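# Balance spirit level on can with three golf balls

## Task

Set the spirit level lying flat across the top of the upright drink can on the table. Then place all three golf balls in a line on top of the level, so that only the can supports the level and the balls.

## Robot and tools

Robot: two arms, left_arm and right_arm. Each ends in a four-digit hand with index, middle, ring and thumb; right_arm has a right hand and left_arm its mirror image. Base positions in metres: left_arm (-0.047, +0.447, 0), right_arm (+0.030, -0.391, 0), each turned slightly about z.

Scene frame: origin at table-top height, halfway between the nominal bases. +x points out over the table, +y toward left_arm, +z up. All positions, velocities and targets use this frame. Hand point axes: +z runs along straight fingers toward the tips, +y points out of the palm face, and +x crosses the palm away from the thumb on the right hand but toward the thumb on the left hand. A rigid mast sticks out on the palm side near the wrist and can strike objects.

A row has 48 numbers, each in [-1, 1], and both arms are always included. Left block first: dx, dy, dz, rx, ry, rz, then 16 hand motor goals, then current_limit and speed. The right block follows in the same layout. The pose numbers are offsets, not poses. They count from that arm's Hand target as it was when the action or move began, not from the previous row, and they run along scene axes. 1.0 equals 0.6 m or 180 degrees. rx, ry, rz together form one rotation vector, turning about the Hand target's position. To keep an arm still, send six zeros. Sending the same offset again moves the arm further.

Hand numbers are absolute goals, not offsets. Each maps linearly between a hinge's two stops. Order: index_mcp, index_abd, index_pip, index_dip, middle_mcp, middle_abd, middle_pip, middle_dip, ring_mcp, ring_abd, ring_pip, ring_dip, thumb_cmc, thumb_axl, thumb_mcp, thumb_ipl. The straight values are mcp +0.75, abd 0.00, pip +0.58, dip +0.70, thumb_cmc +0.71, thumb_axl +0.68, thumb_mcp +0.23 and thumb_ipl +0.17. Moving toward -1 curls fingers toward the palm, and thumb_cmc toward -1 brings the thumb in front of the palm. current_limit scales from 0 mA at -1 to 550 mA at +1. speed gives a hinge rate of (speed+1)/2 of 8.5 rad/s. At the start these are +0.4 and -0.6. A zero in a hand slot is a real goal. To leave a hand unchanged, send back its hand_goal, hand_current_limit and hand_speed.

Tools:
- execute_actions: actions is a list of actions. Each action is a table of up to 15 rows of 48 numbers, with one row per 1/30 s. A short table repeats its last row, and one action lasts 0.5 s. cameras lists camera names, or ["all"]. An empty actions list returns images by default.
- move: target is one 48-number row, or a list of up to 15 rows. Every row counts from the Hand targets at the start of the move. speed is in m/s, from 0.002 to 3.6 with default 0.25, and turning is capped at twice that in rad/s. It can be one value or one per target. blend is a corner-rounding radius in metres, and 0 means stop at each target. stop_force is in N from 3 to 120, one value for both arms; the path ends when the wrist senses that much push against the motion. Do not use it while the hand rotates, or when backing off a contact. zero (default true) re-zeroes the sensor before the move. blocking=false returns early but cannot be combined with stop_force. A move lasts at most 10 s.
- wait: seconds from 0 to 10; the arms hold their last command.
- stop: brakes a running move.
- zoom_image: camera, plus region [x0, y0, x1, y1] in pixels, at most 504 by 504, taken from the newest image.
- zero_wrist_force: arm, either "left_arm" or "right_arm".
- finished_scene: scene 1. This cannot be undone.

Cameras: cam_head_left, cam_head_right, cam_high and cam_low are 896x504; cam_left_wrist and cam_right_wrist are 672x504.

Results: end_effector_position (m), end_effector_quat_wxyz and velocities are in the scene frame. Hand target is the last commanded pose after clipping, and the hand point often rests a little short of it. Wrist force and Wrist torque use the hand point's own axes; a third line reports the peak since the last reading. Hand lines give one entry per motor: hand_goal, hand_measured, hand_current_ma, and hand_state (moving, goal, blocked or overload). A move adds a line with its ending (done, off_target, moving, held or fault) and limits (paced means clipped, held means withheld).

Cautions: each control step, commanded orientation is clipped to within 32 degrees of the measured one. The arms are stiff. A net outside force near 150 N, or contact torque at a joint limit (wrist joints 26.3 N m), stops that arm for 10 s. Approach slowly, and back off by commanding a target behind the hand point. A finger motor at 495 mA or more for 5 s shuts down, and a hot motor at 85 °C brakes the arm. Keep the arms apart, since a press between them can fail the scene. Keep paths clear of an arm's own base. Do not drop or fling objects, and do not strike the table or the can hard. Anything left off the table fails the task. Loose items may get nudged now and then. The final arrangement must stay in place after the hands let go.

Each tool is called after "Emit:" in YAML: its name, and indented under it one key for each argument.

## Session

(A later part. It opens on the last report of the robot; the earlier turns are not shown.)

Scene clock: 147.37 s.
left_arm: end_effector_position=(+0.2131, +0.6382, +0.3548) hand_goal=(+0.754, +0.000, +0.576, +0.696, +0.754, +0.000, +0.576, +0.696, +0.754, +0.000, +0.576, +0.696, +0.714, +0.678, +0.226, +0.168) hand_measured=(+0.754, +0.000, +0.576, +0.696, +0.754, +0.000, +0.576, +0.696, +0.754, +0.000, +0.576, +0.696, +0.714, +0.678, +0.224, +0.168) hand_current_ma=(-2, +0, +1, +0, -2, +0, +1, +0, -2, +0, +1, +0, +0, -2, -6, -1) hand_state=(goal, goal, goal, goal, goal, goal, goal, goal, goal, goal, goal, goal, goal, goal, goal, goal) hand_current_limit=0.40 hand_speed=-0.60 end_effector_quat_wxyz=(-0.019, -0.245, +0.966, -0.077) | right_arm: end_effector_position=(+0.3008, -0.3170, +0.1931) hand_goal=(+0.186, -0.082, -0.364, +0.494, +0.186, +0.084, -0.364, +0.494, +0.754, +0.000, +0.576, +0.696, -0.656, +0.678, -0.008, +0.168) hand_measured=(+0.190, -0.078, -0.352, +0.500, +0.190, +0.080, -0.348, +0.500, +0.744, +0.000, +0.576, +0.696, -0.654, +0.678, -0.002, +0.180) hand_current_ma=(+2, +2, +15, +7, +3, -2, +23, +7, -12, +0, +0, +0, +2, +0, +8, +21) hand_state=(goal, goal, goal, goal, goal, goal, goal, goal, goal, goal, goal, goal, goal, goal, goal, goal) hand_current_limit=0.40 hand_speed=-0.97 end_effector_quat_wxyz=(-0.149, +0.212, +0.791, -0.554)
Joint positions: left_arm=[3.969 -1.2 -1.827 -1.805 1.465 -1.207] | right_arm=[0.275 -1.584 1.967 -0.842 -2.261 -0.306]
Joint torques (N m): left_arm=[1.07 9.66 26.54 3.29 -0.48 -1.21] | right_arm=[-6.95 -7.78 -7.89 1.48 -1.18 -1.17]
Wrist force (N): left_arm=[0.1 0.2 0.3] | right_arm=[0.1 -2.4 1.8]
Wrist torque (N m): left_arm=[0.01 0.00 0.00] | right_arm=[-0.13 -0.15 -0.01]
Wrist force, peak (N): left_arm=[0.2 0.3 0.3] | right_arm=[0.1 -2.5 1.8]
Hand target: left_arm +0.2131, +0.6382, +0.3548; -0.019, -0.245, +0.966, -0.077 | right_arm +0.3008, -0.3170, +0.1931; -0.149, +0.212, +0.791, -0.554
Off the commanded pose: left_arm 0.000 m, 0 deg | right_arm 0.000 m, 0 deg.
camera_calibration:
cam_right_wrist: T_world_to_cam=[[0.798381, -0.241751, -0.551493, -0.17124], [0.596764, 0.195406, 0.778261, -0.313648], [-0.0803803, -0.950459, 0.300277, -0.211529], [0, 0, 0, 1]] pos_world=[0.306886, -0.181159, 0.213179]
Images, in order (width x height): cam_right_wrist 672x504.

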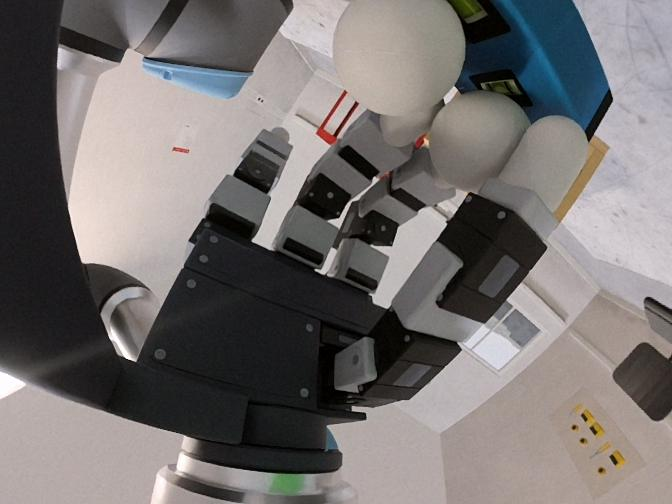

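Emit:
execute_actions:
  actions:
    - [[0,0,0,0,0,0,0.754,0,0.576,0.696,0.754,0,0.576,0.696,0.754,0,0.576,0.696,0.714,0.678,0.226,0.168,0.4,-0.6, 0,0,0,0,0,0,0.195,-0.083,-0.364,0.494,0.195,0.083,-0.364,0.494,0.754,0,0.576,0.696,-0.656,0.678,0.003,0.168,0.4,-0.99]]
    - [[0,0,0,0,0,0,0.754,0,0.576,0.696,0.754,0,0.576,0.696,0.754,0,0.576,0.696,0.714,0.678,0.226,0.168,0.4,-0.6, 0,0,0,0,0,0,0.207,-0.083,-0.364,0.494,0.207,0.083,-0.364,0.494,0.754,0,0.576,0.696,-0.656,0.678,0.015,0.168,0.4,-0.99]]
  cameras: ["cam_right_wrist"]

Emit:
zoom_image:
  camera: "cam_right_wrist"
  region: [352, 0, 672, 240]

Scene clock: 149.00 s.
left_arm: end_effector_position=(+0.2131, +0.6382, +0.3548) hand_goal=(+0.754, +0.000, +0.576, +0.696, +0.754, +0.000, +0.576, +0.696, +0.754, +0.000, +0.576, +0.696, +0.714, +0.678, +0.226, +0.168) hand_measured=(+0.754, +0.000, +0.576, +0.696, +0.754, +0.000, +0.576, +0.696, +0.754, +0.000, +0.576, +0.696, +0.714, +0.678, +0.224, +0.168) hand_current_ma=(-2, +0, +1, +0, -2, +0, +1, +0, -2, +0, +1, +0, +0, -2, -6, -1) hand_state=(goal, goal, goal, goal, goal, goal, goal, goal, goal, goal, goal, goal, goal, goal, goal, goal) hand_current_limit=0.40 hand_speed=-0.60 end_effector_quat_wxyz=(-0.019, -0.245, +0.966, -0.077) | right_arm: end_effector_position=(+0.3008, -0.3170, +0.1931) hand_goal=(+0.208, -0.082, -0.364, +0.494, +0.208, +0.084, -0.364, +0.494, +0.754, +0.000, +0.576, +0.696, -0.656, +0.678, +0.016, +0.168) hand_measured=(+0.198, -0.078, -0.360, +0.496, +0.198, +0.080, -0.358, +0.498, +0.744, +0.000, +0.576, +0.696, -0.654, +0.678, +0.014, +0.170) hand_current_ma=(-12, +2, +4, +2, -12, -2, +6, +3, -12, +0, +0, +0, +2, +0, -2, +2) hand_state=(goal, goal, goal, goal, goal, goal, goal, goal, goal, goal, goal, goal, goal, goal, goal, goal) hand_current_limit=0.40 hand_speed=-0.99 end_effector_quat_wxyz=(-0.149, +0.212, +0.791, -0.554)
Joint positions: left_arm=[3.969 -1.2 -1.827 -1.805 1.465 -1.207] | right_arm=[0.275 -1.584 1.967 -0.842 -2.261 -0.306]
Joint torques (N m): left_arm=[0.84 9.34 26.27 3.33 -0.43 -1.17] | right_arm=[-7.24 -7.46 -6.48 1.39 -1.23 -0.98]
Wrist force (N): left_arm=[0.1 0.2 0.1] | right_arm=[0.1 -2.8 1.6]
Wrist torque (N m): left_arm=[0.02 -0.01 0.01] | right_arm=[-0.14 -0.16 0.00]
Wrist force, peak (N): left_arm=[0.2 0.2 0.3] | right_arm=[0.0 -3.0 1.7]
Hand target: left_arm +0.2131, +0.6382, +0.3548; -0.019, -0.245, +0.966, -0.077 | right_arm +0.3008, -0.3170, +0.1931; -0.149, +0.212, +0.791, -0.554
Off the commanded pose: left_arm 0.000 m, 0 deg | right_arm 0.000 m, 0 deg.
camera_calibration:
cam_right_wrist: T_world_to_cam=[[0.798381, -0.241751, -0.551493, -0.17124], [0.596764, 0.195406, 0.778261, -0.313648], [-0.0803803, -0.950459, 0.300277, -0.211529], [0, 0, 0, 1]] pos_world=[0.306886, -0.181159, 0.213179]
Images, in order (width x height): cam_right_wrist 672x504.

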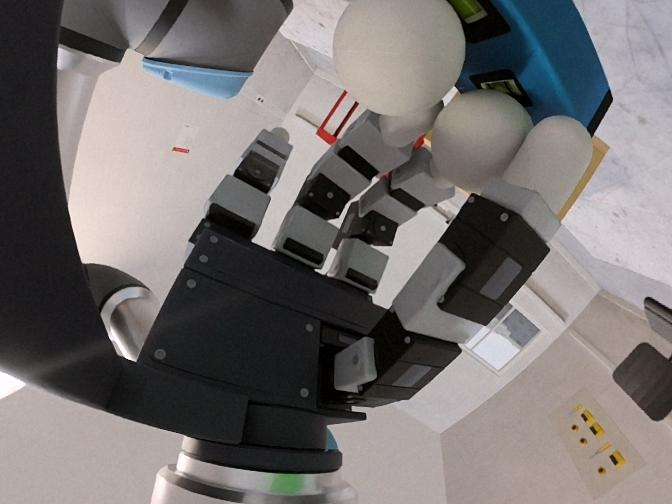

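Scaled by 1.575 from the camera's 672x504 image, which has a finer 960x720 frame.

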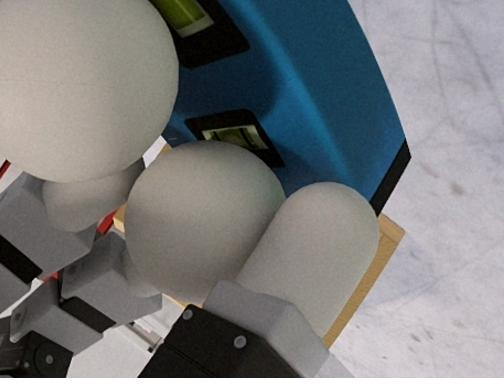

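Emit:
zoom_image:
  camera: "cam_right_wrist"
  region: [352, 0, 672, 240]

Emit:
wait:
  seconds: 0.5
  cameras: ["cam_right_wrist"]

Emit:
zoom_image:
  camera: "cam_right_wrist"
  region: [352, 0, 672, 240]

Scaled by 1.575 from the camera's 672x504 image, which has a finer 960x720 frame.

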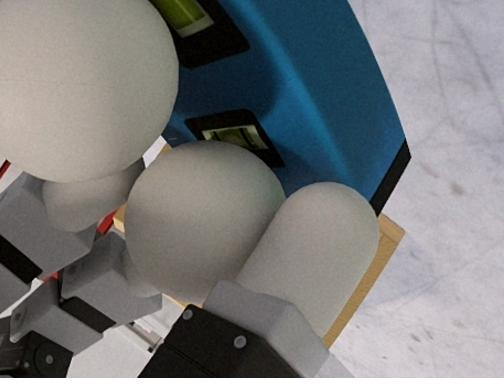

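Scene clock: 149.83 s.
left_arm: end_effector_position=(+0.2131, +0.6382, +0.3548) hand_goal=(+0.754, +0.000, +0.576, +0.696, +0.754, +0.000, +0.576, +0.696, +0.754, +0.000, +0.576, +0.696, +0.714, +0.678, +0.226, +0.168) hand_measured=(+0.754, +0.000, +0.576, +0.696, +0.754, +0.000, +0.576, +0.696, +0.754, +0.000, +0.576, +0.696, +0.714, +0.678, +0.224, +0.168) hand_current_ma=(-2, +0, +1, +0, -2, +0, +1, +0, -2, +0, +1, +0, +0, -2, -6, -1) hand_state=(goal, goal, goal, goal, goal, goal, goal, goal, goal, goal, goal, goal, goal, goal, goal, goal) hand_current_limit=0.40 hand_speed=-0.60 end_effector_quat_wxyz=(-0.019, -0.245, +0.966, -0.077) | right_arm: end_effector_position=(+0.3008, -0.3170, +0.1931) hand_goal=(+0.208, -0.082, -0.364, +0.494, +0.208, +0.084, -0.364, +0.494, +0.754, +0.000, +0.576, +0.696, -0.656, +0.678, +0.016, +0.168) hand_measured=(+0.198, -0.078, -0.360, +0.496, +0.198, +0.080, -0.358, +0.498, +0.744, +0.000, +0.576, +0.696, -0.654, +0.678, +0.014, +0.170) hand_current_ma=(-12, +2, +4, +2, -12, -2, +6, +3, -12, +0, +0, +0, +2, +0, -2, +2) hand_state=(goal, goal, goal, goal, goal, goal, goal, goal, goal, goal, goal, goal, goal, goal, goal, goal) hand_current_limit=0.40 hand_speed=-0.99 end_effector_quat_wxyz=(-0.149, +0.212, +0.791, -0.554)
Joint positions: left_arm=[3.969 -1.2 -1.827 -1.805 1.465 -1.207] | right_arm=[0.275 -1.584 1.967 -0.842 -2.261 -0.306]
Joint torques (N m): left_arm=[0.14 9.29 26.27 3.27 -0.53 -1.16] | right_arm=[-7.46 -7.75 -7.11 1.47 -0.98 -1.01]
Wrist force (N): left_arm=[0.1 0.1 0.2] | right_arm=[0.2 -2.8 1.5]
Wrist torque (N m): left_arm=[0.00 0.00 0.00] | right_arm=[-0.14 -0.16 0.00]
Wrist force, peak (N): left_arm=[-0.1 0.2 0.3] | right_arm=[0.3 -3.0 1.7]
Hand target: left_arm +0.2131, +0.6382, +0.3548; -0.019, -0.245, +0.966, -0.077 | right_arm +0.3008, -0.3170, +0.1931; -0.149, +0.212, +0.791, -0.554
Off the commanded pose: left_arm 0.000 m, 0 deg | right_arm 0.000 m, 0 deg.
wait: 0.50 s; at rest from the start
camera_calibration:
cam_right_wrist: T_world_to_cam=[[0.798381, -0.241751, -0.551493, -0.17124], [0.596764, 0.195406, 0.778261, -0.313648], [-0.0803803, -0.950459, 0.300277, -0.211529], [0, 0, 0, 1]] pos_world=[0.306886, -0.181159, 0.213179]
Images, in order (width x height): cam_right_wrist 672x504.

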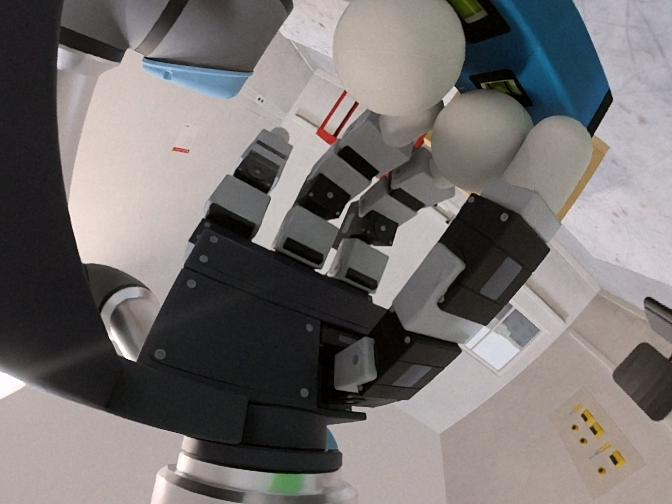

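Scaled by 1.575 from the camera's 672x504 image, which has a finer 960x720 frame.

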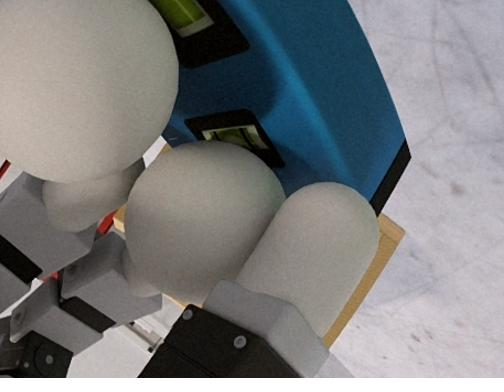

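Emit:
execute_actions:
  actions:
    - [[0,0,0,0,0,0,0.754,0,0.576,0.696,0.754,0,0.576,0.696,0.754,0,0.576,0.696,0.714,0.678,0.226,0.168,0.4,-0.6, 0,0,0,0,0,0,0.225,-0.083,-0.364,0.494,0.225,0.083,-0.364,0.494,0.754,0,0.576,0.696,-0.656,0.678,0.030,0.168,0.4,-0.98]]
  cameras: ["cam_right_wrist"]

Emit:
zoom_image:
  camera: "cam_right_wrist"
  region: [352, 0, 672, 240]

Scene clock: 151.03 s.
left_arm: end_effector_position=(+0.2131, +0.6382, +0.3548) hand_goal=(+0.754, +0.000, +0.576, +0.696, +0.754, +0.000, +0.576, +0.696, +0.754, +0.000, +0.576, +0.696, +0.714, +0.678, +0.226, +0.168) hand_measured=(+0.754, +0.000, +0.576, +0.696, +0.754, +0.000, +0.576, +0.696, +0.754, +0.000, +0.576, +0.696, +0.714, +0.678, +0.224, +0.168) hand_current_ma=(-2, +0, +1, +0, -2, +0, +1, +0, -2, +0, +1, +0, +0, -2, -6, -1) hand_state=(goal, goal, goal, goal, goal, goal, goal, goal, goal, goal, goal, goal, goal, goal, goal, goal) hand_current_limit=0.40 hand_speed=-0.60 end_effector_quat_wxyz=(-0.019, -0.245, +0.966, -0.077) | right_arm: end_effector_position=(+0.3008, -0.3170, +0.1931) hand_goal=(+0.226, -0.082, -0.364, +0.494, +0.226, +0.084, -0.364, +0.494, +0.754, +0.000, +0.576, +0.696, -0.656, +0.678, +0.030, +0.168) hand_measured=(+0.216, -0.078, -0.360, +0.496, +0.216, +0.080, -0.358, +0.498, +0.744, +0.000, +0.576, +0.696, -0.654, +0.678, +0.028, +0.170) hand_current_ma=(-12, +2, +4, +2, -13, -2, +6, +2, -12, +0, +0, +0, +2, +0, -2, +2) hand_state=(goal, goal, goal, goal, goal, goal, goal, goal, goal, goal, goal, goal, goal, goal, goal, goal) hand_current_limit=0.40 hand_speed=-0.98 end_effector_quat_wxyz=(-0.149, +0.212, +0.791, -0.554)
Joint positions: left_arm=[3.969 -1.2 -1.827 -1.805 1.465 -1.207] | right_arm=[0.275 -1.584 1.967 -0.842 -2.261 -0.306]
Joint torques (N m): left_arm=[0.73 9.52 26.91 3.28 -0.56 -1.25] | right_arm=[-6.99 -7.43 -7.59 1.31 -1.11 -0.85]
Wrist force (N): left_arm=[0.1 0.0 0.3] | right_arm=[0.1 -2.8 1.6]
Wrist torque (N m): left_arm=[-0.02 0.00 0.01] | right_arm=[-0.14 -0.16 -0.01]
Wrist force, peak (N): left_arm=[0.0 0.5 0.2] | right_arm=[0.3 -3.1 1.5]
Hand target: left_arm +0.2131, +0.6382, +0.3548; -0.019, -0.245, +0.966, -0.077 | right_arm +0.3008, -0.3170, +0.1931; -0.149, +0.212, +0.791, -0.554
Off the commanded pose: left_arm 0.000 m, 0 deg | right_arm 0.000 m, 0 deg.
camera_calibration:
cam_right_wrist: T_world_to_cam=[[0.798381, -0.241751, -0.551493, -0.17124], [0.596764, 0.195406, 0.778261, -0.313648], [-0.0803803, -0.950459, 0.300277, -0.211529], [0, 0, 0, 1]] pos_world=[0.306886, -0.181159, 0.213179]
Images, in order (width x height): cam_right_wrist 672x504.

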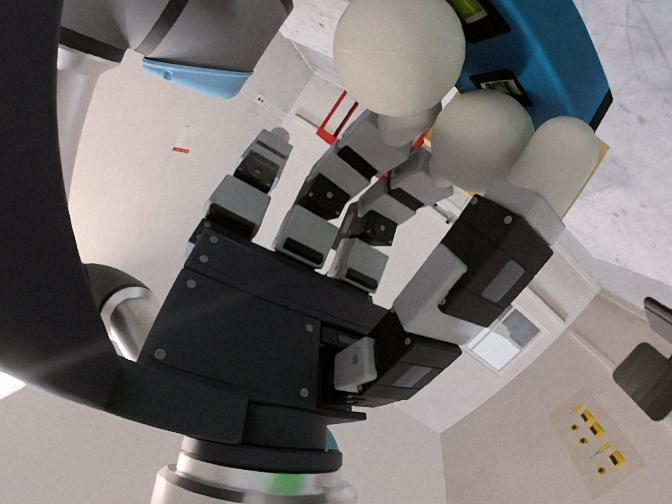

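Scaled by 1.575 from the camera's 672x504 image, which has a finer 960x720 frame.

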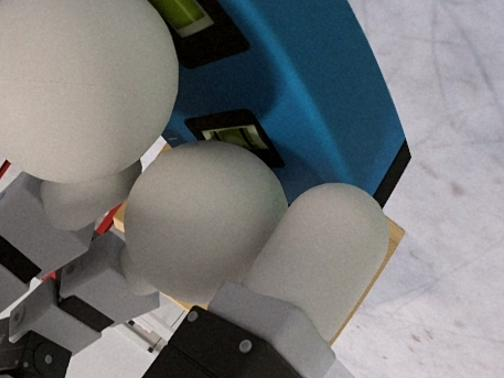

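Ball stays while the thumb leaves. Open fully, then lift.

Emit:
execute_actions:
  actions:
    - [[0,0,0,0,0,0,0.754,0,0.576,0.696,0.754,0,0.576,0.696,0.754,0,0.576,0.696,0.714,0.678,0.226,0.168,0.4,-0.6, 0,0,0,0,0,0,0.340,-0.083,-0.364,0.494,0.340,0.083,-0.364,0.494,0.754,0,0.576,0.696,-0.656,0.678,0.0885,0.168,0.4,-0.95]]
    - [[0,0,0,0,0,0,0.754,0,0.576,0.696,0.754,0,0.576,0.696,0.754,0,0.576,0.696,0.714,0.678,0.226,0.168,0.4,-0.6, 0,0,0,0,0,0,0.452,-0.083,-0.364,0.494,0.452,0.083,-0.364,0.494,0.754,0,0.576,0.696,-0.656,0.678,0.1685,0.168,0.4,-0.93]]
  cameras: ["cam_right_wrist"]

Emit:
zoom_image:
  camera: "cam_right_wrist"
  region: [352, 0, 672, 240]

Scene clock: 154.30 s.
left_arm: end_effector_position=(+0.2131, +0.6382, +0.3548) hand_goal=(+0.754, +0.000, +0.576, +0.696, +0.754, +0.000, +0.576, +0.696, +0.754, +0.000, +0.576, +0.696, +0.714, +0.678, +0.226, +0.168) hand_measured=(+0.754, +0.000, +0.576, +0.696, +0.754, +0.000, +0.576, +0.696, +0.754, +0.000, +0.576, +0.696, +0.714, +0.678, +0.224, +0.168) hand_current_ma=(-2, +0, +1, +0, -2, +0, +1, +0, -2, +0, +1, +0, +0, -2, -6, -1) hand_state=(goal, goal, goal, goal, goal, goal, goal, goal, goal, goal, goal, goal, goal, goal, goal, goal) hand_current_limit=0.40 hand_speed=-0.60 end_effector_quat_wxyz=(-0.019, -0.245, +0.966, -0.077) | right_arm: end_effector_position=(+0.3008, -0.3170, +0.1931) hand_goal=(+0.452, -0.082, -0.364, +0.494, +0.452, +0.084, -0.364, +0.494, +0.754, +0.000, +0.576, +0.696, -0.656, +0.678, +0.168, +0.168) hand_measured=(+0.438, -0.078, -0.360, +0.496, +0.438, +0.080, -0.360, +0.498, +0.744, +0.000, +0.576, +0.696, -0.654, +0.678, +0.164, +0.170) hand_current_ma=(-20, +2, +3, +2, -21, -2, +4, +2, -12, +0, +0, +0, +2, +0, -5, +2) hand_state=(goal, goal, goal, goal, goal, goal, goal, goal, goal, goal, goal, goal, goal, goal, goal, goal) hand_current_limit=0.40 hand_speed=-0.93 end_effector_quat_wxyz=(-0.149, +0.212, +0.791, -0.554)
Joint positions: left_arm=[3.969 -1.2 -1.827 -1.805 1.465 -1.207] | right_arm=[0.275 -1.584 1.967 -0.842 -2.261 -0.306]
Joint torques (N m): left_arm=[0.95 9.75 26.55 3.37 -0.46 -1.22] | right_arm=[-5.83 -7.31 -6.83 1.44 -0.92 -0.7]
Wrist force (N): left_arm=[-0.1 0.2 0.2] | right_arm=[0.2 -2.9 1.5]
Wrist torque (N m): left_arm=[0.02 0.01 -0.01] | right_arm=[-0.17 -0.17 0.00]
Wrist force, peak (N): left_arm=[0.4 0.3 0.0] | right_arm=[0.2 -3.1 1.7]
Hand target: left_arm +0.2131, +0.6382, +0.3548; -0.019, -0.245, +0.966, -0.077 | right_arm +0.3008, -0.3170, +0.1931; -0.149, +0.212, +0.791, -0.554
Off the commanded pose: left_arm 0.000 m, 0 deg | right_arm 0.000 m, 0 deg.
camera_calibration:
cam_right_wrist: T_world_to_cam=[[0.798381, -0.241751, -0.551493, -0.17124], [0.596764, 0.195406, 0.778261, -0.313648], [-0.0803803, -0.950459, 0.300277, -0.211529], [0, 0, 0, 1]] pos_world=[0.306886, -0.181159, 0.213179]
Images, in order (width x height): cam_right_wrist 672x504.

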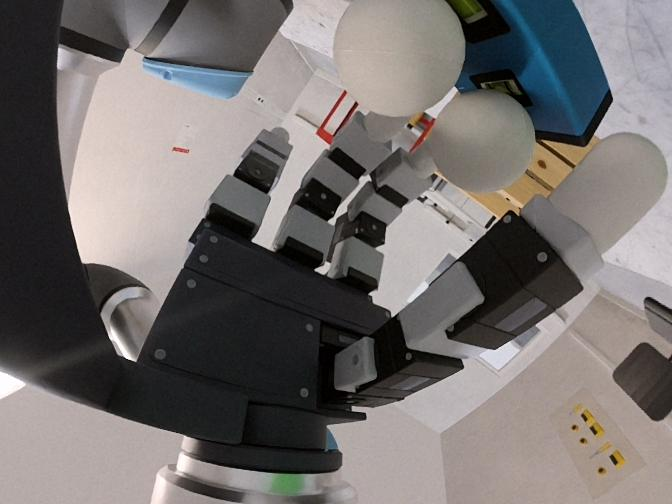

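Scaled by 1.575 from the camera's 672x504 image, which has a finer 960x720 frame.

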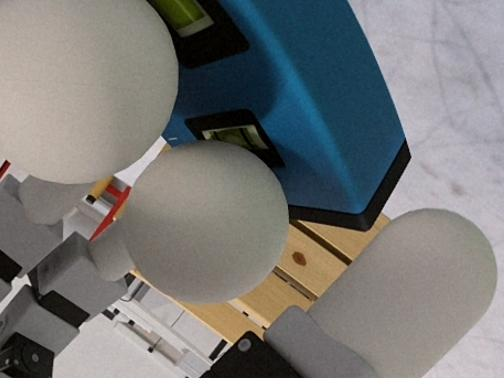

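Emit:
move:
  target:
    - [0,0,0,0,0,0,0.754,0,0.576,0.696,0.754,0,0.576,0.696,0.754,0,0.576,0.696,0.714,0.678,0.226,0.168,0.4,-0.6, 0,0,0.15,0,0,0,0.452,-0.083,-0.364,0.494,0.452,0.083,-0.364,0.494,0.754,0,0.576,0.696,-0.656,0.678,0.1685,0.168,0.4,-0.93]
    - [0,0,0,0,0,0,0.754,0,0.576,0.696,0.754,0,0.576,0.696,0.754,0,0.576,0.696,0.714,0.678,0.226,0.168,0.4,-0.6, 0.2885,0.3567,0.08,0,0,0.2222,0.452,-0.083,-0.364,0.494,0.452,0.083,-0.364,0.494,0.754,0,0.576,0.696,-0.656,0.678,0.1685,0.168,0.4,-0.93]
    - [0,0,0,0,0,0,0.754,0,0.576,0.696,0.754,0,0.576,0.696,0.754,0,0.576,0.696,0.714,0.678,0.226,0.168,0.4,-0.6, 0.2885,0.3567,-0.1535,0,0,0.2222,0.452,-0.083,-0.364,0.494,0.452,0.083,-0.364,0.494,0.754,0,0.576,0.696,-0.656,0.678,0.1685,0.168,0.4,-0.93]
  speed: [0.15,0.3,0.15]
  blend: [0.02,0.02,0]
  cameras: ["cam_right_wrist","cam_high","cam_low"]

Emit:
zoom_image:
  camera: "cam_low"
  region: [100, 140, 240, 260]

Emit:
zoom_image:
  camera: "cam_high"
  region: [300, 150, 620, 400]

Scene clock: 159.13 s.
left_arm: end_effector_position=(+0.2131, +0.6382, +0.3548) hand_goal=(+0.754, +0.000, +0.576, +0.696, +0.754, +0.000, +0.576, +0.696, +0.754, +0.000, +0.576, +0.696, +0.714, +0.678, +0.226, +0.168) hand_measured=(+0.754, +0.000, +0.576, +0.696, +0.754, +0.000, +0.576, +0.696, +0.754, +0.000, +0.576, +0.696, +0.714, +0.678, +0.224, +0.168) hand_current_ma=(-2, +0, +1, +0, -2, +0, +1, +0, -2, +0, +1, +0, +0, -2, -6, -1) hand_state=(goal, goal, goal, goal, goal, goal, goal, goal, goal, goal, goal, goal, goal, goal, goal, goal) hand_current_limit=0.40 hand_speed=-0.60 end_effector_quat_wxyz=(-0.019, -0.245, +0.966, -0.077) | right_arm: end_effector_position=(+0.4738, -0.1030, +0.1010) hand_goal=(+0.452, -0.082, -0.364, +0.494, +0.452, +0.084, -0.364, +0.494, +0.754, +0.000, +0.576, +0.696, -0.656, +0.678, +0.168, +0.168) hand_measured=(+0.442, -0.080, -0.362, +0.496, +0.442, +0.082, -0.360, +0.498, +0.744, +0.000, +0.576, +0.696, -0.654, +0.678, +0.166, +0.170) hand_current_ma=(-13, +2, +2, +2, -14, -1, +3, +2, -12, +0, +0, +0, +2, +0, -3, +2) hand_state=(goal, goal, goal, goal, goal, goal, goal, goal, goal, goal, goal, goal, goal, goal, goal, goal) hand_current_limit=0.40 hand_speed=-0.93 end_effector_quat_wxyz=(+0.049, -0.071, +0.816, -0.572)
Joint positions: left_arm=[3.969 -1.2 -1.827 -1.805 1.465 -1.207] | right_arm=[0.629 -1.091 1.632 -1.204 -2.554 -0.578]
Joint torques (N m): left_arm=[0.85 9.89 26.81 3.39 -0.51 -1.34] | right_arm=[-7.74 -49.87 -30.89 -1.66 -3.21 -0.08]
Wrist force (N): left_arm=[0.1 0.2 0.0] | right_arm=[0.1 -2.9 1.9]
Wrist torque (N m): left_arm=[0.03 -0.01 0.01] | right_arm=[-0.16 -0.19 0.04]
Wrist force, peak (N): left_arm=[0.2 0.5 0.2] | right_arm=[-0.1 -5.8 2.5]
Hand target: left_arm +0.2131, +0.6382, +0.3548; -0.019, -0.245, +0.966, -0.077 | right_arm +0.4739, -0.1029, +0.1010; +0.049, -0.071, +0.816, -0.572
Off the commanded pose: left_arm 0.000 m, 0 deg | right_arm 0.000 m, 0 deg.
move: done
camera_calibration:
cam_right_wrist: T_world_to_cam=[[0.766834, 0.327881, -0.551778, -0.234912], [0.33178, 0.533422, 0.778064, -0.226594], [0.549443, -0.779715, 0.300262, -0.247428], [0, 0, 0, 1]] pos_world=[0.391266, 0.00496969, 0.120979]
Images, in order (width x height): cam_high 896x504, cam_low 896x504, cam_right_wrist 672x504.

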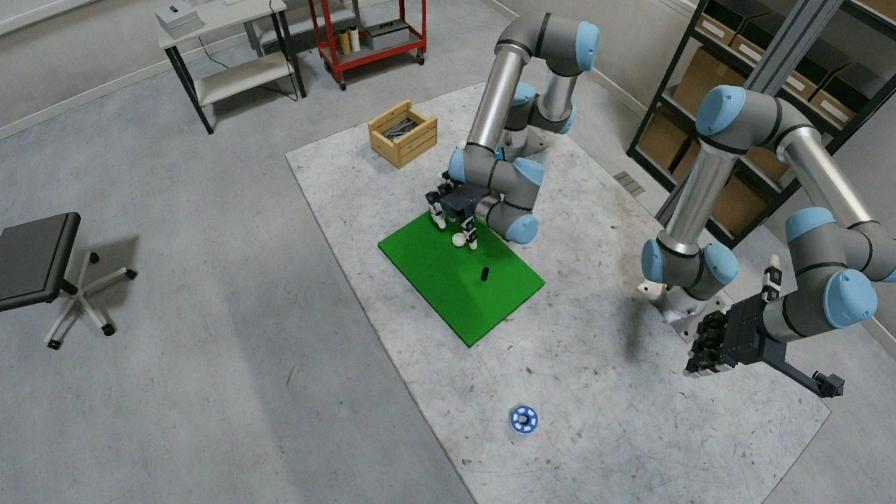

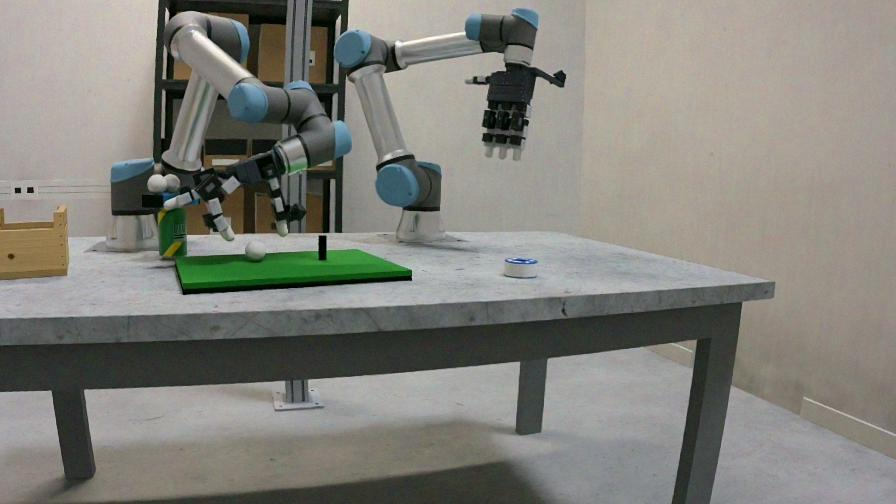

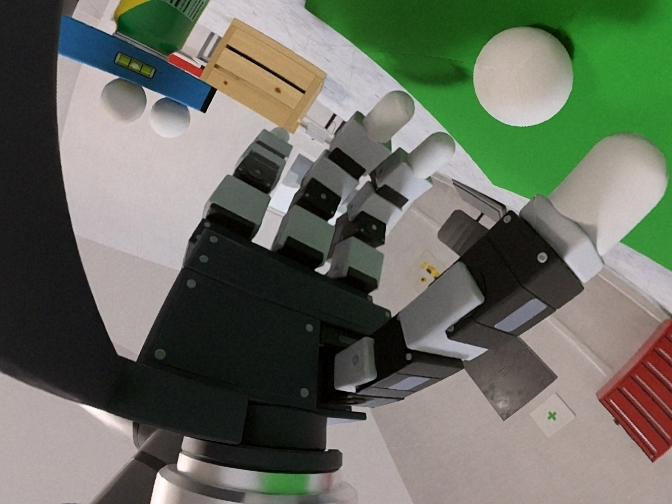

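Scaled by 3.600.

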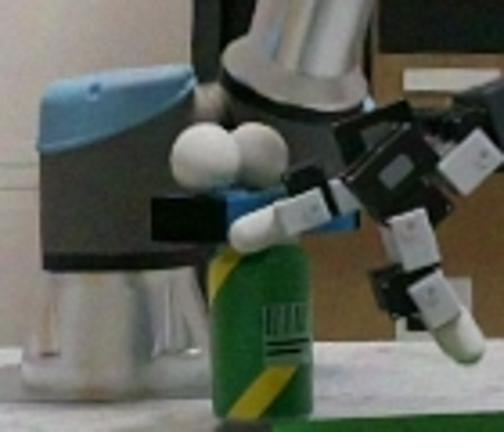

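Scaled by 1.575.

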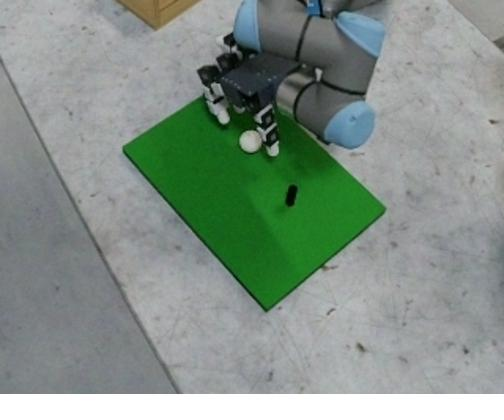

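Emit:
zoom_image:
  camera: "cam_right_wrist"
  region: [452, 10, 592, 150]

Scaled by 3.600 from the camera's 672x504 image, which has a finer 960x720 frame.

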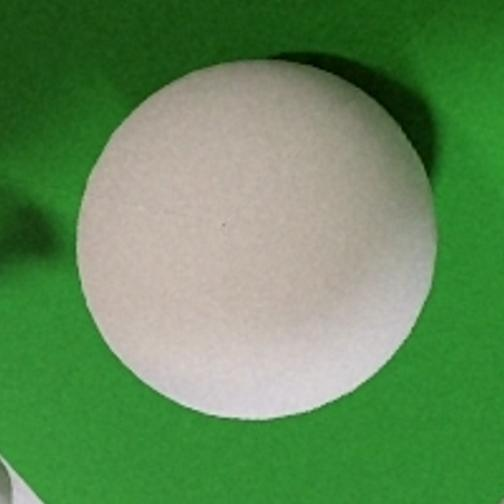

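Emit:
move:
  target: [0,0,0,0,0,0,0.754,0,0.576,0.696,0.754,0,0.576,0.696,0.754,0,0.576,0.696,0.714,0.678,0.226,0.168,0.4,-0.6, 0.003,-0.0028,-0.0642,0,0,0,0.452,-0.083,-0.364,0.494,0.452,0.083,-0.364,0.494,0.754,0,0.576,0.696,-0.656,0.678,0.1685,0.168,0.4,-0.85]
  speed: 0.05
  stop_force: 8
  cameras: ["cam_right_wrist"]

Emit:
zoom_image:
  camera: "cam_right_wrist"
  region: [352, 0, 672, 240]

Scene clock: 162.77 s.
left_arm: end_effector_position=(+0.2131, +0.6382, +0.3548) hand_goal=(+0.754, +0.000, +0.576, +0.696, +0.754, +0.000, +0.576, +0.696, +0.754, +0.000, +0.576, +0.696, +0.714, +0.678, +0.226, +0.168) hand_measured=(+0.754, +0.000, +0.576, +0.696, +0.754, +0.000, +0.576, +0.696, +0.754, +0.000, +0.576, +0.696, +0.714, +0.678, +0.224, +0.168) hand_current_ma=(-2, +0, +1, +0, -2, +0, +1, +0, -2, +0, +1, +0, +0, -2, -6, -1) hand_state=(goal, goal, goal, goal, goal, goal, goal, goal, goal, goal, goal, goal, goal, goal, goal, goal) hand_current_limit=0.40 hand_speed=-0.60 end_effector_quat_wxyz=(-0.019, -0.245, +0.966, -0.077) | right_arm: end_effector_position=(+0.4757, -0.1047, +0.0625) hand_goal=(+0.452, -0.082, -0.364, +0.494, +0.452, +0.084, -0.364, +0.494, +0.754, +0.000, +0.576, +0.696, -0.656, +0.678, +0.168, +0.168) hand_measured=(+0.442, -0.080, -0.362, +0.496, +0.442, +0.082, -0.360, +0.498, +0.744, +0.000, +0.576, +0.696, -0.654, +0.678, +0.166, +0.170) hand_current_ma=(-13, +2, +2, +2, -14, -1, +3, +2, -12, +0, +0, +0, +2, +0, -3, +2) hand_state=(goal, goal, goal, goal, goal, goal, goal, goal, goal, goal, goal, goal, goal, goal, goal, goal) hand_current_limit=0.40 hand_speed=-0.85 end_effector_quat_wxyz=(+0.049, -0.071, +0.816, -0.572)
Joint positions: left_arm=[3.969 -1.2 -1.827 -1.805 1.465 -1.207] | right_arm=[0.625 -1.042 1.669 -1.295 -2.557 -0.583]
Joint torques (N m): left_arm=[1.4 9.3 26.45 3.36 -0.58 -1.34] | right_arm=[4.89 -55.51 -30.14 0.12 -0.81 0.38]
Wrist force (N): left_arm=[0.0 0.0 0.1] | right_arm=[0.2 -3.1 1.9]
Wrist torque (N m): left_arm=[0.00 0.00 0.01] | right_arm=[-0.18 -0.21 0.05]
Wrist force, peak (N): left_arm=[0.2 0.5 0.0] | right_arm=[0.2 -3.5 1.7]
Hand target: left_arm +0.2131, +0.6382, +0.3548; -0.019, -0.245, +0.966, -0.077 | right_arm +0.4757, -0.1046, +0.0625; +0.049, -0.071, +0.816, -0.572
Off the commanded pose: left_arm 0.000 m, 0 deg | right_arm 0.000 m, 0 deg.
move: done
camera_calibration:
cam_right_wrist: T_world_to_cam=[[0.767017, 0.327919, -0.551502, -0.25705], [0.331589, 0.533272, 0.778248, -0.1964], [0.549303, -0.779801, 0.300294, -0.238083], [0, 0, 0, 1]] pos_world=[0.393065, 0.00336962, 0.0825793]
Images, in order (width x height): cam_right_wrist 672x504.

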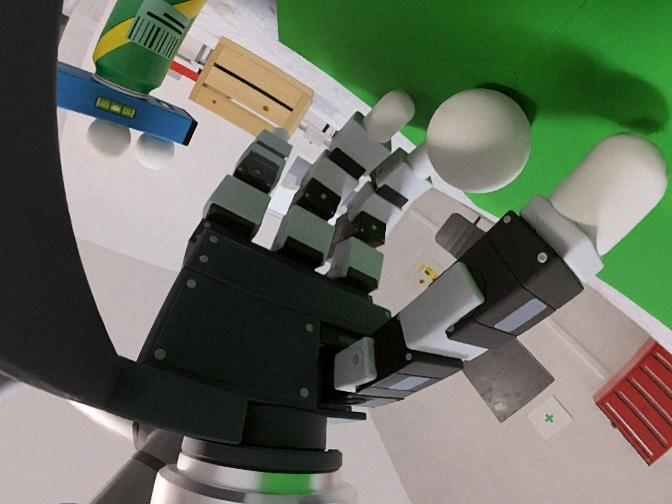

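Scaled by 1.575 from the camera's 672x504 image, which has a finer 960x720 frame.

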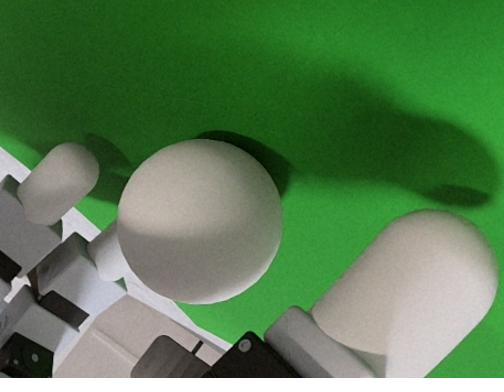

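Emit:
execute_actions:
  actions:
    - [[0,0,0,0,0,0,0.754,0,0.576,0.696,0.754,0,0.576,0.696,0.754,0,0.576,0.696,0.714,0.678,0.226,0.168,0.4,-0.6, 0,0,0,0,0,0,0.2192,-0.083,-0.364,0.494,0.2192,0.083,-0.364,0.494,0.754,0,0.576,0.696,-0.656,0.678,0.0169,0.168,0.4,-0.9]]
  cameras: ["cam_right_wrist"]

Emit:
zoom_image:
  camera: "cam_right_wrist"
  region: [352, 0, 672, 240]

Scene clock: 164.20 s.
left_arm: end_effector_position=(+0.2131, +0.6382, +0.3548) hand_goal=(+0.754, +0.000, +0.576, +0.696, +0.754, +0.000, +0.576, +0.696, +0.754, +0.000, +0.576, +0.696, +0.714, +0.678, +0.226, +0.168) hand_measured=(+0.754, +0.000, +0.576, +0.696, +0.754, +0.000, +0.576, +0.696, +0.754, +0.000, +0.576, +0.696, +0.714, +0.678, +0.224, +0.168) hand_current_ma=(-2, +0, +1, +0, -2, +0, +1, +0, -2, +0, +1, +0, +0, -2, -6, -1) hand_state=(goal, goal, goal, goal, goal, goal, goal, goal, goal, goal, goal, goal, goal, goal, goal, goal) hand_current_limit=0.40 hand_speed=-0.60 end_effector_quat_wxyz=(-0.019, -0.245, +0.966, -0.077) | right_arm: end_effector_position=(+0.4757, -0.1046, +0.0625) hand_goal=(+0.220, -0.082, -0.364, +0.494, +0.220, +0.084, -0.364, +0.494, +0.754, +0.000, +0.576, +0.696, -0.656, +0.678, +0.016, +0.168) hand_measured=(+0.218, -0.080, -0.362, +0.496, +0.218, +0.082, -0.360, +0.498, +0.744, +0.000, +0.576, +0.696, -0.654, +0.678, +0.018, +0.170) hand_current_ma=(-1, +2, +2, +2, -1, -1, +3, +2, -12, +0, +0, +0, +2, +0, +2, +2) hand_state=(goal, goal, goal, goal, goal, goal, goal, goal, goal, goal, goal, goal, goal, goal, goal, goal) hand_current_limit=0.40 hand_speed=-0.90 end_effector_quat_wxyz=(+0.049, -0.071, +0.816, -0.572)
Joint positions: left_arm=[3.969 -1.2 -1.827 -1.805 1.465 -1.207] | right_arm=[0.625 -1.042 1.669 -1.295 -2.557 -0.583]
Joint torques (N m): left_arm=[0.62 9.28 26.47 3.24 -0.56 -1.29] | right_arm=[7.77 -55.73 -30.25 -1.03 -0.3 2.24]
Wrist force (N): left_arm=[-0.1 0.1 0.1] | right_arm=[0.3 -3.0 2.1]
Wrist torque (N m): left_arm=[0.01 0.01 -0.01] | right_arm=[-0.16 -0.22 0.06]
Wrist force, peak (N): left_arm=[0.3 0.2 0.4] | right_arm=[0.5 -3.1 2.2]
Hand target: left_arm +0.2131, +0.6382, +0.3548; -0.019, -0.245, +0.966, -0.077 | right_arm +0.4757, -0.1046, +0.0625; +0.049, -0.071, +0.816, -0.572
Off the commanded pose: left_arm 0.000 m, 0 deg | right_arm 0.000 m, 0 deg.
camera_calibration:
cam_right_wrist: T_world_to_cam=[[0.767042, 0.32796, -0.551442, -0.257065], [0.33153, 0.533247, 0.77829, -0.196381], [0.549303, -0.779801, 0.300294, -0.238083], [0, 0, 0, 1]] pos_world=[0.393066, 0.00336969, 0.0825793]
Images, in order (width x height): cam_right_wrist 672x504.

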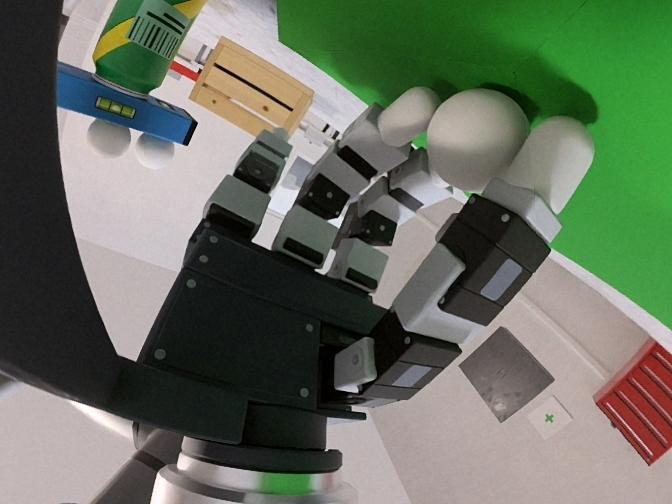

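Scaled by 1.575 from the camera's 672x504 image, which has a finer 960x720 frame.

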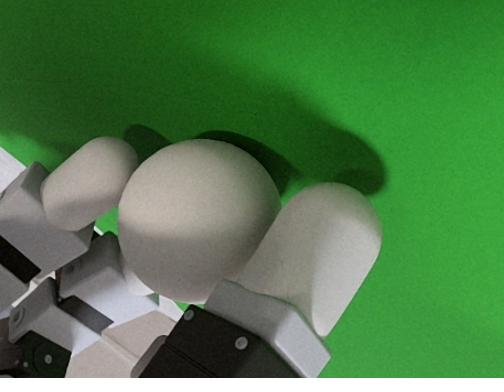

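Emit:
execute_actions:
  actions:
    - [[0,0,0,0,0,0,0.754,0,0.576,0.696,0.754,0,0.576,0.696,0.754,0,0.576,0.696,0.714,0.678,0.226,0.168,0.4,-0.6, 0,0,0,0,0,0,0.1233,-0.083,-0.364,0.494,0.1233,0.083,-0.364,0.494,0.754,0,0.576,0.696,-0.656,0.678,-0.1011,0.168,0.4,-0.95]]
  cameras: ["cam_right_wrist"]

Emit:
zoom_image:
  camera: "cam_right_wrist"
  region: [352, 0, 672, 240]

Scene clock: 165.33 s.
left_arm: end_effector_position=(+0.2131, +0.6382, +0.3548) hand_goal=(+0.754, +0.000, +0.576, +0.696, +0.754, +0.000, +0.576, +0.696, +0.754, +0.000, +0.576, +0.696, +0.714, +0.678, +0.226, +0.168) hand_measured=(+0.754, +0.000, +0.576, +0.696, +0.754, +0.000, +0.576, +0.696, +0.754, +0.000, +0.576, +0.696, +0.714, +0.678, +0.224, +0.168) hand_current_ma=(-2, +0, +1, +0, -2, +0, +1, +0, -2, +0, +1, +0, +0, -2, -6, -1) hand_state=(goal, goal, goal, goal, goal, goal, goal, goal, goal, goal, goal, goal, goal, goal, goal, goal) hand_current_limit=0.40 hand_speed=-0.60 end_effector_quat_wxyz=(-0.019, -0.245, +0.966, -0.077) | right_arm: end_effector_position=(+0.4757, -0.1046, +0.0625) hand_goal=(+0.124, -0.082, -0.364, +0.494, +0.124, +0.084, -0.364, +0.494, +0.754, +0.000, +0.576, +0.696, -0.656, +0.678, -0.102, +0.168) hand_measured=(+0.168, -0.080, -0.354, +0.498, +0.180, +0.082, -0.348, +0.498, +0.744, +0.000, +0.576, +0.696, -0.652, +0.678, +0.000, +0.186) hand_current_ma=(+102, +2, +14, +3, +143, -2, +24, +4, -12, +0, +0, +0, +3, +0, +347, +46) hand_state=(blocked, goal, goal, goal, blocked, goal, goal, goal, goal, goal, goal, goal, goal, goal, moving, moving) hand_current_limit=0.40 hand_speed=-0.95 end_effector_quat_wxyz=(+0.049, -0.071, +0.816, -0.572)
Joint positions: left_arm=[3.969 -1.2 -1.827 -1.805 1.465 -1.207] | right_arm=[0.625 -1.042 1.669 -1.295 -2.557 -0.583]
Joint torques (N m): left_arm=[0.91 9.63 27.22 3.32 -0.6 -1.32] | right_arm=[8.31 -55.58 -30.25 -2 -0.26 2.3]
Wrist force (N): left_arm=[0.1 0.1 0.2] | right_arm=[0.4 -3.7 1.6]
Wrist torque (N m): left_arm=[0.00 -0.01 0.01] | right_arm=[-0.19 -0.22 0.06]
Wrist force, peak (N): left_arm=[-0.1 0.4 0.4] | right_arm=[0.4 -3.6 2.1]
Hand target: left_arm +0.2131, +0.6382, +0.3548; -0.019, -0.245, +0.966, -0.077 | right_arm +0.4757, -0.1046, +0.0625; +0.049, -0.071, +0.816, -0.572
Off the commanded pose: left_arm 0.000 m, 0 deg | right_arm 0.000 m, 0 deg.
camera_calibration:
cam_right_wrist: T_world_to_cam=[[0.76706, 0.327935, -0.551432, -0.257073], [0.33156, 0.533206, 0.778306, -0.196393], [0.54926, -0.77984, 0.300271, -0.238064], [0, 0, 0, 1]] pos_world=[0.393065, 0.00336958, 0.0825792]
Images, in order (width x height): cam_right_wrist 672x504.

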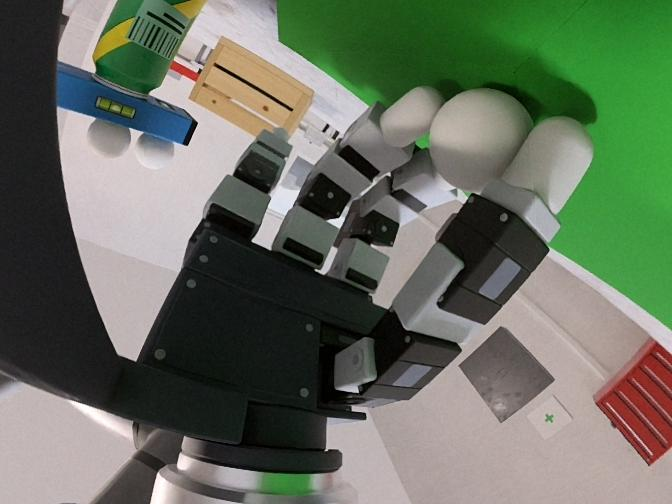

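Scaled by 1.575 from the camera's 672x504 image, which has a finer 960x720 frame.

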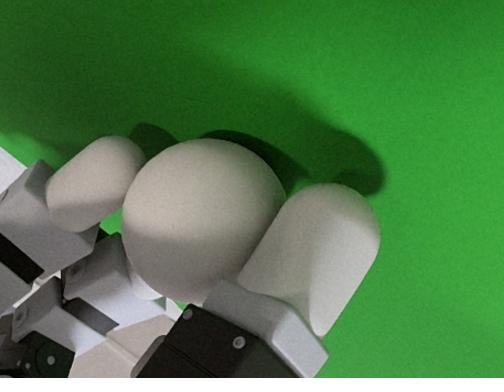

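Emit:
wait:
  seconds: 0.4

Scene clock: 165.93 s.
left_arm: end_effector_position=(+0.2131, +0.6382, +0.3548) hand_goal=(+0.754, +0.000, +0.576, +0.696, +0.754, +0.000, +0.576, +0.696, +0.754, +0.000, +0.576, +0.696, +0.714, +0.678, +0.226, +0.168) hand_measured=(+0.754, +0.000, +0.576, +0.696, +0.754, +0.000, +0.576, +0.696, +0.754, +0.000, +0.576, +0.696, +0.714, +0.678, +0.224, +0.168) hand_current_ma=(-2, +0, +1, +0, -2, +0, +1, +0, -2, +0, +1, +0, +0, -2, -6, -1) hand_state=(goal, goal, goal, goal, goal, goal, goal, goal, goal, goal, goal, goal, goal, goal, goal, goal) hand_current_limit=0.40 hand_speed=-0.60 end_effector_quat_wxyz=(-0.019, -0.245, +0.966, -0.077) | right_arm: end_effector_position=(+0.4757, -0.1046, +0.0625) hand_goal=(+0.124, -0.082, -0.364, +0.494, +0.124, +0.084, -0.364, +0.494, +0.754, +0.000, +0.576, +0.696, -0.656, +0.678, -0.102, +0.168) hand_measured=(+0.168, -0.080, -0.352, +0.498, +0.180, +0.082, -0.348, +0.498, +0.744, +0.000, +0.576, +0.696, -0.652, +0.678, -0.004, +0.190) hand_current_ma=(+102, +2, +15, +3, +143, -2, +25, +4, -12, +0, +0, +0, +3, +0, +385, +52) hand_state=(blocked, goal, goal, goal, blocked, goal, goal, goal, goal, goal, goal, goal, goal, goal, blocked, blocked) hand_current_limit=0.40 hand_speed=-0.95 end_effector_quat_wxyz=(+0.049, -0.071, +0.816, -0.572)
Joint positions: left_arm=[3.969 -1.2 -1.827 -1.805 1.465 -1.207] | right_arm=[0.625 -1.042 1.669 -1.295 -2.557 -0.583]
Joint torques (N m): left_arm=[0.74 9.5 26.61 3.29 -0.55 -1.24] | right_arm=[7.89 -55.07 -29.1 -2.1 -0.08 2.36]
Wrist force (N): left_arm=[0.2 0.0 0.1] | right_arm=[0.3 -4.0 1.4]
Wrist torque (N m): left_arm=[0.00 -0.03 0.02] | right_arm=[-0.23 -0.22 0.05]
Wrist force, peak (N): left_arm=[0.3 0.3 0.1] | right_arm=[0.4 -4.1 1.6]
Hand target: left_arm +0.2131, +0.6382, +0.3548; -0.019, -0.245, +0.966, -0.077 | right_arm +0.4757, -0.1046, +0.0625; +0.049, -0.071, +0.816, -0.572
Off the commanded pose: left_arm 0.000 m, 0 deg | right_arm 0.000 m, 0 deg.
wait: 0.40 s; at rest from the start

Emit:
move:
  target:
    - [0,0,0,0,0,0,0.754,0,0.576,0.696,0.754,0,0.576,0.696,0.754,0,0.576,0.696,0.714,0.678,0.226,0.168,0.4,-0.6, 0,0,0.08,0,0,0,0.1233,-0.083,-0.364,0.494,0.1233,0.083,-0.364,0.494,0.754,0,0.576,0.696,-0.656,0.678,-0.1011,0.168,0.4,-0.95]
    - [0,0,0,0,0,0,0.754,0,0.576,0.696,0.754,0,0.576,0.696,0.754,0,0.576,0.696,0.714,0.678,0.226,0.168,0.4,-0.6, 0,0,0.3458,0,0,0,0.1233,-0.083,-0.364,0.494,0.1233,0.083,-0.364,0.494,0.754,0,0.576,0.696,-0.656,0.678,-0.1011,0.168,0.4,-0.95]
    - [0,0,0,0,0,0,0.754,0,0.576,0.696,0.754,0,0.576,0.696,0.754,0,0.576,0.696,0.714,0.678,0.226,0.168,0.4,-0.6, -0.4275,-0.2737,0.3458,0,0,-0.2222,0.1233,-0.083,-0.364,0.494,0.1233,0.083,-0.364,0.494,0.754,0,0.576,0.696,-0.656,0.678,-0.1011,0.168,0.4,-0.95]
    - [0,0,0,0,0,0,0.754,0,0.576,0.696,0.754,0,0.576,0.696,0.754,0,0.576,0.696,0.714,0.678,0.226,0.168,0.4,-0.6, -0.4275,-0.2737,0.2375,0,0,-0.2222,0.1233,-0.083,-0.364,0.494,0.1233,0.083,-0.364,0.494,0.754,0,0.576,0.696,-0.656,0.678,-0.1011,0.168,0.4,-0.95]
  speed: [0.06,0.15,0.2,0.08]
  blend: [0.01,0.03,0.01,0]
  cameras: ["cam_right_wrist","cam_low"]

Emit:
zoom_image:
  camera: "cam_low"
  region: [100, 120, 240, 260]

Emit:
zoom_image:
  camera: "cam_right_wrist"
  region: [300, 0, 672, 240]

Scene clock: 172.27 s.
left_arm: end_effector_position=(+0.2131, +0.6382, +0.3548) hand_goal=(+0.754, +0.000, +0.576, +0.696, +0.754, +0.000, +0.576, +0.696, +0.754, +0.000, +0.576, +0.696, +0.714, +0.678, +0.226, +0.168) hand_measured=(+0.754, +0.000, +0.576, +0.696, +0.754, +0.000, +0.576, +0.696, +0.754, +0.000, +0.576, +0.696, +0.714, +0.678, +0.224, +0.168) hand_current_ma=(-2, +0, +1, +0, -2, +0, +1, +0, -2, +0, +1, +0, +0, -2, -6, -1) hand_state=(goal, goal, goal, goal, goal, goal, goal, goal, goal, goal, goal, goal, goal, goal, goal, goal) hand_current_limit=0.40 hand_speed=-0.60 end_effector_quat_wxyz=(-0.019, -0.245, +0.966, -0.077) | right_arm: end_effector_position=(+0.2191, -0.2689, +0.2050) hand_goal=(+0.124, -0.082, -0.364, +0.494, +0.124, +0.084, -0.364, +0.494, +0.754, +0.000, +0.576, +0.696, -0.656, +0.678, -0.102, +0.168) hand_measured=(+0.168, -0.078, -0.348, +0.500, +0.180, +0.080, -0.342, +0.502, +0.744, +0.000, +0.576, +0.696, -0.652, +0.678, -0.006, +0.190) hand_current_ma=(+102, +2, +23, +6, +143, -3, +35, +8, -12, +0, +0, +0, +3, +0, +385, +55) hand_state=(blocked, goal, goal, goal, blocked, goal, blocked, goal, goal, goal, goal, goal, goal, goal, blocked, blocked) hand_current_limit=0.40 hand_speed=-0.95 end_effector_quat_wxyz=(-0.149, +0.212, +0.791, -0.554)
Joint positions: left_arm=[3.969 -1.2 -1.827 -1.805 1.465 -1.207] | right_arm=[0.471 -1.658 1.998 -0.742 -2.082 -0.206]
Joint torques (N m): left_arm=[1.13 9.34 26.37 3.3 -0.6 -1.33] | right_arm=[6.99 -28.74 -30.68 0.8 0.22 -1.94]
Wrist force (N): left_arm=[0.1 0.1 -0.1] | right_arm=[-0.2 -2.7 2.1]
Wrist torque (N m): left_arm=[0.03 -0.02 0.02] | right_arm=[-0.20 -0.09 0.00]
Wrist force, peak (N): left_arm=[0.1 0.4 0.4] | right_arm=[0.8 -4.4 3.0]
Hand target: left_arm +0.2131, +0.6382, +0.3548; -0.019, -0.245, +0.966, -0.077 | right_arm +0.2192, -0.2688, +0.2050; -0.149, +0.212, +0.791, -0.554
Off the commanded pose: left_arm 0.000 m, 0 deg | right_arm 0.000 m, 0 deg.
move: done
camera_calibration:
cam_right_wrist: T_world_to_cam=[[0.798244, -0.241846, -0.551649, -0.087903], [0.596959, 0.195576, 0.778068, -0.283513], [-0.0802835, -0.9504, 0.30049, -0.175977], [0, 0, 0, 1]] pos_world=[0.225286, -0.133059, 0.22498]
Images, in order (width x height): cam_low 896x504, cam_right_wrist 672x504.

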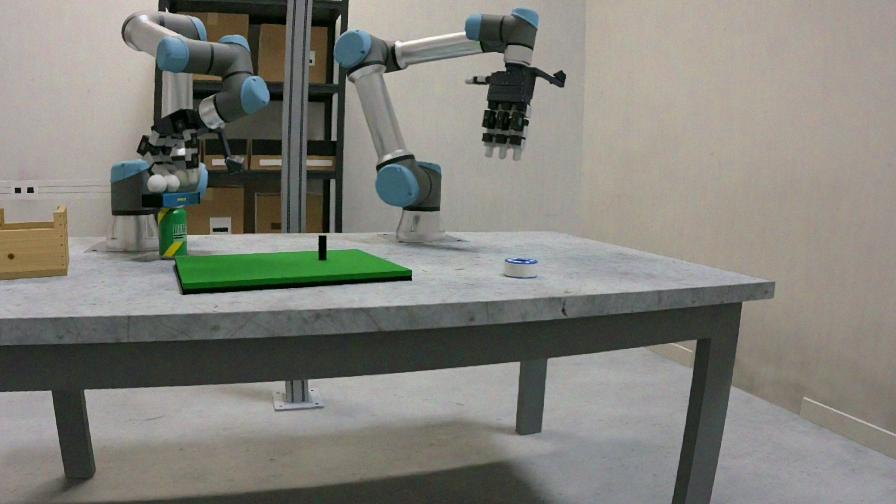

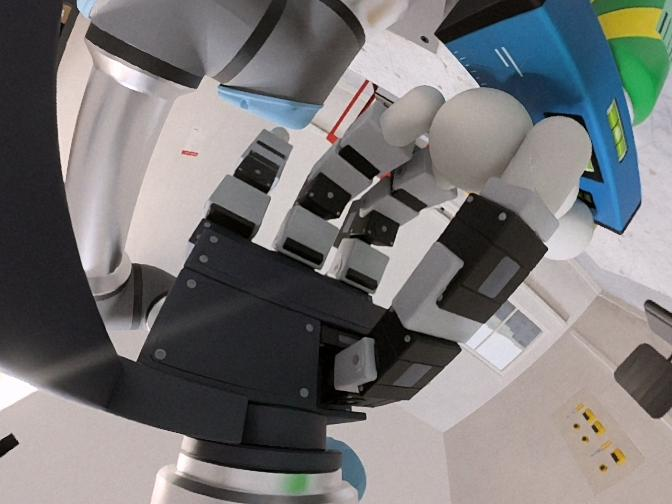

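Scaled by 3.600.

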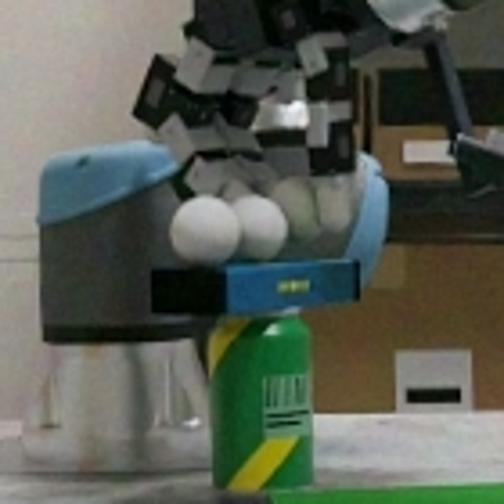

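Scaled by 1.355 from the camera's 672x504 image, which has a finer 960x720 frame.

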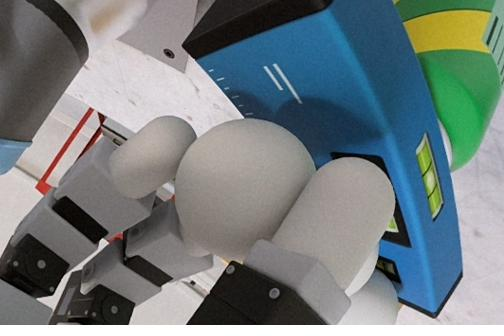

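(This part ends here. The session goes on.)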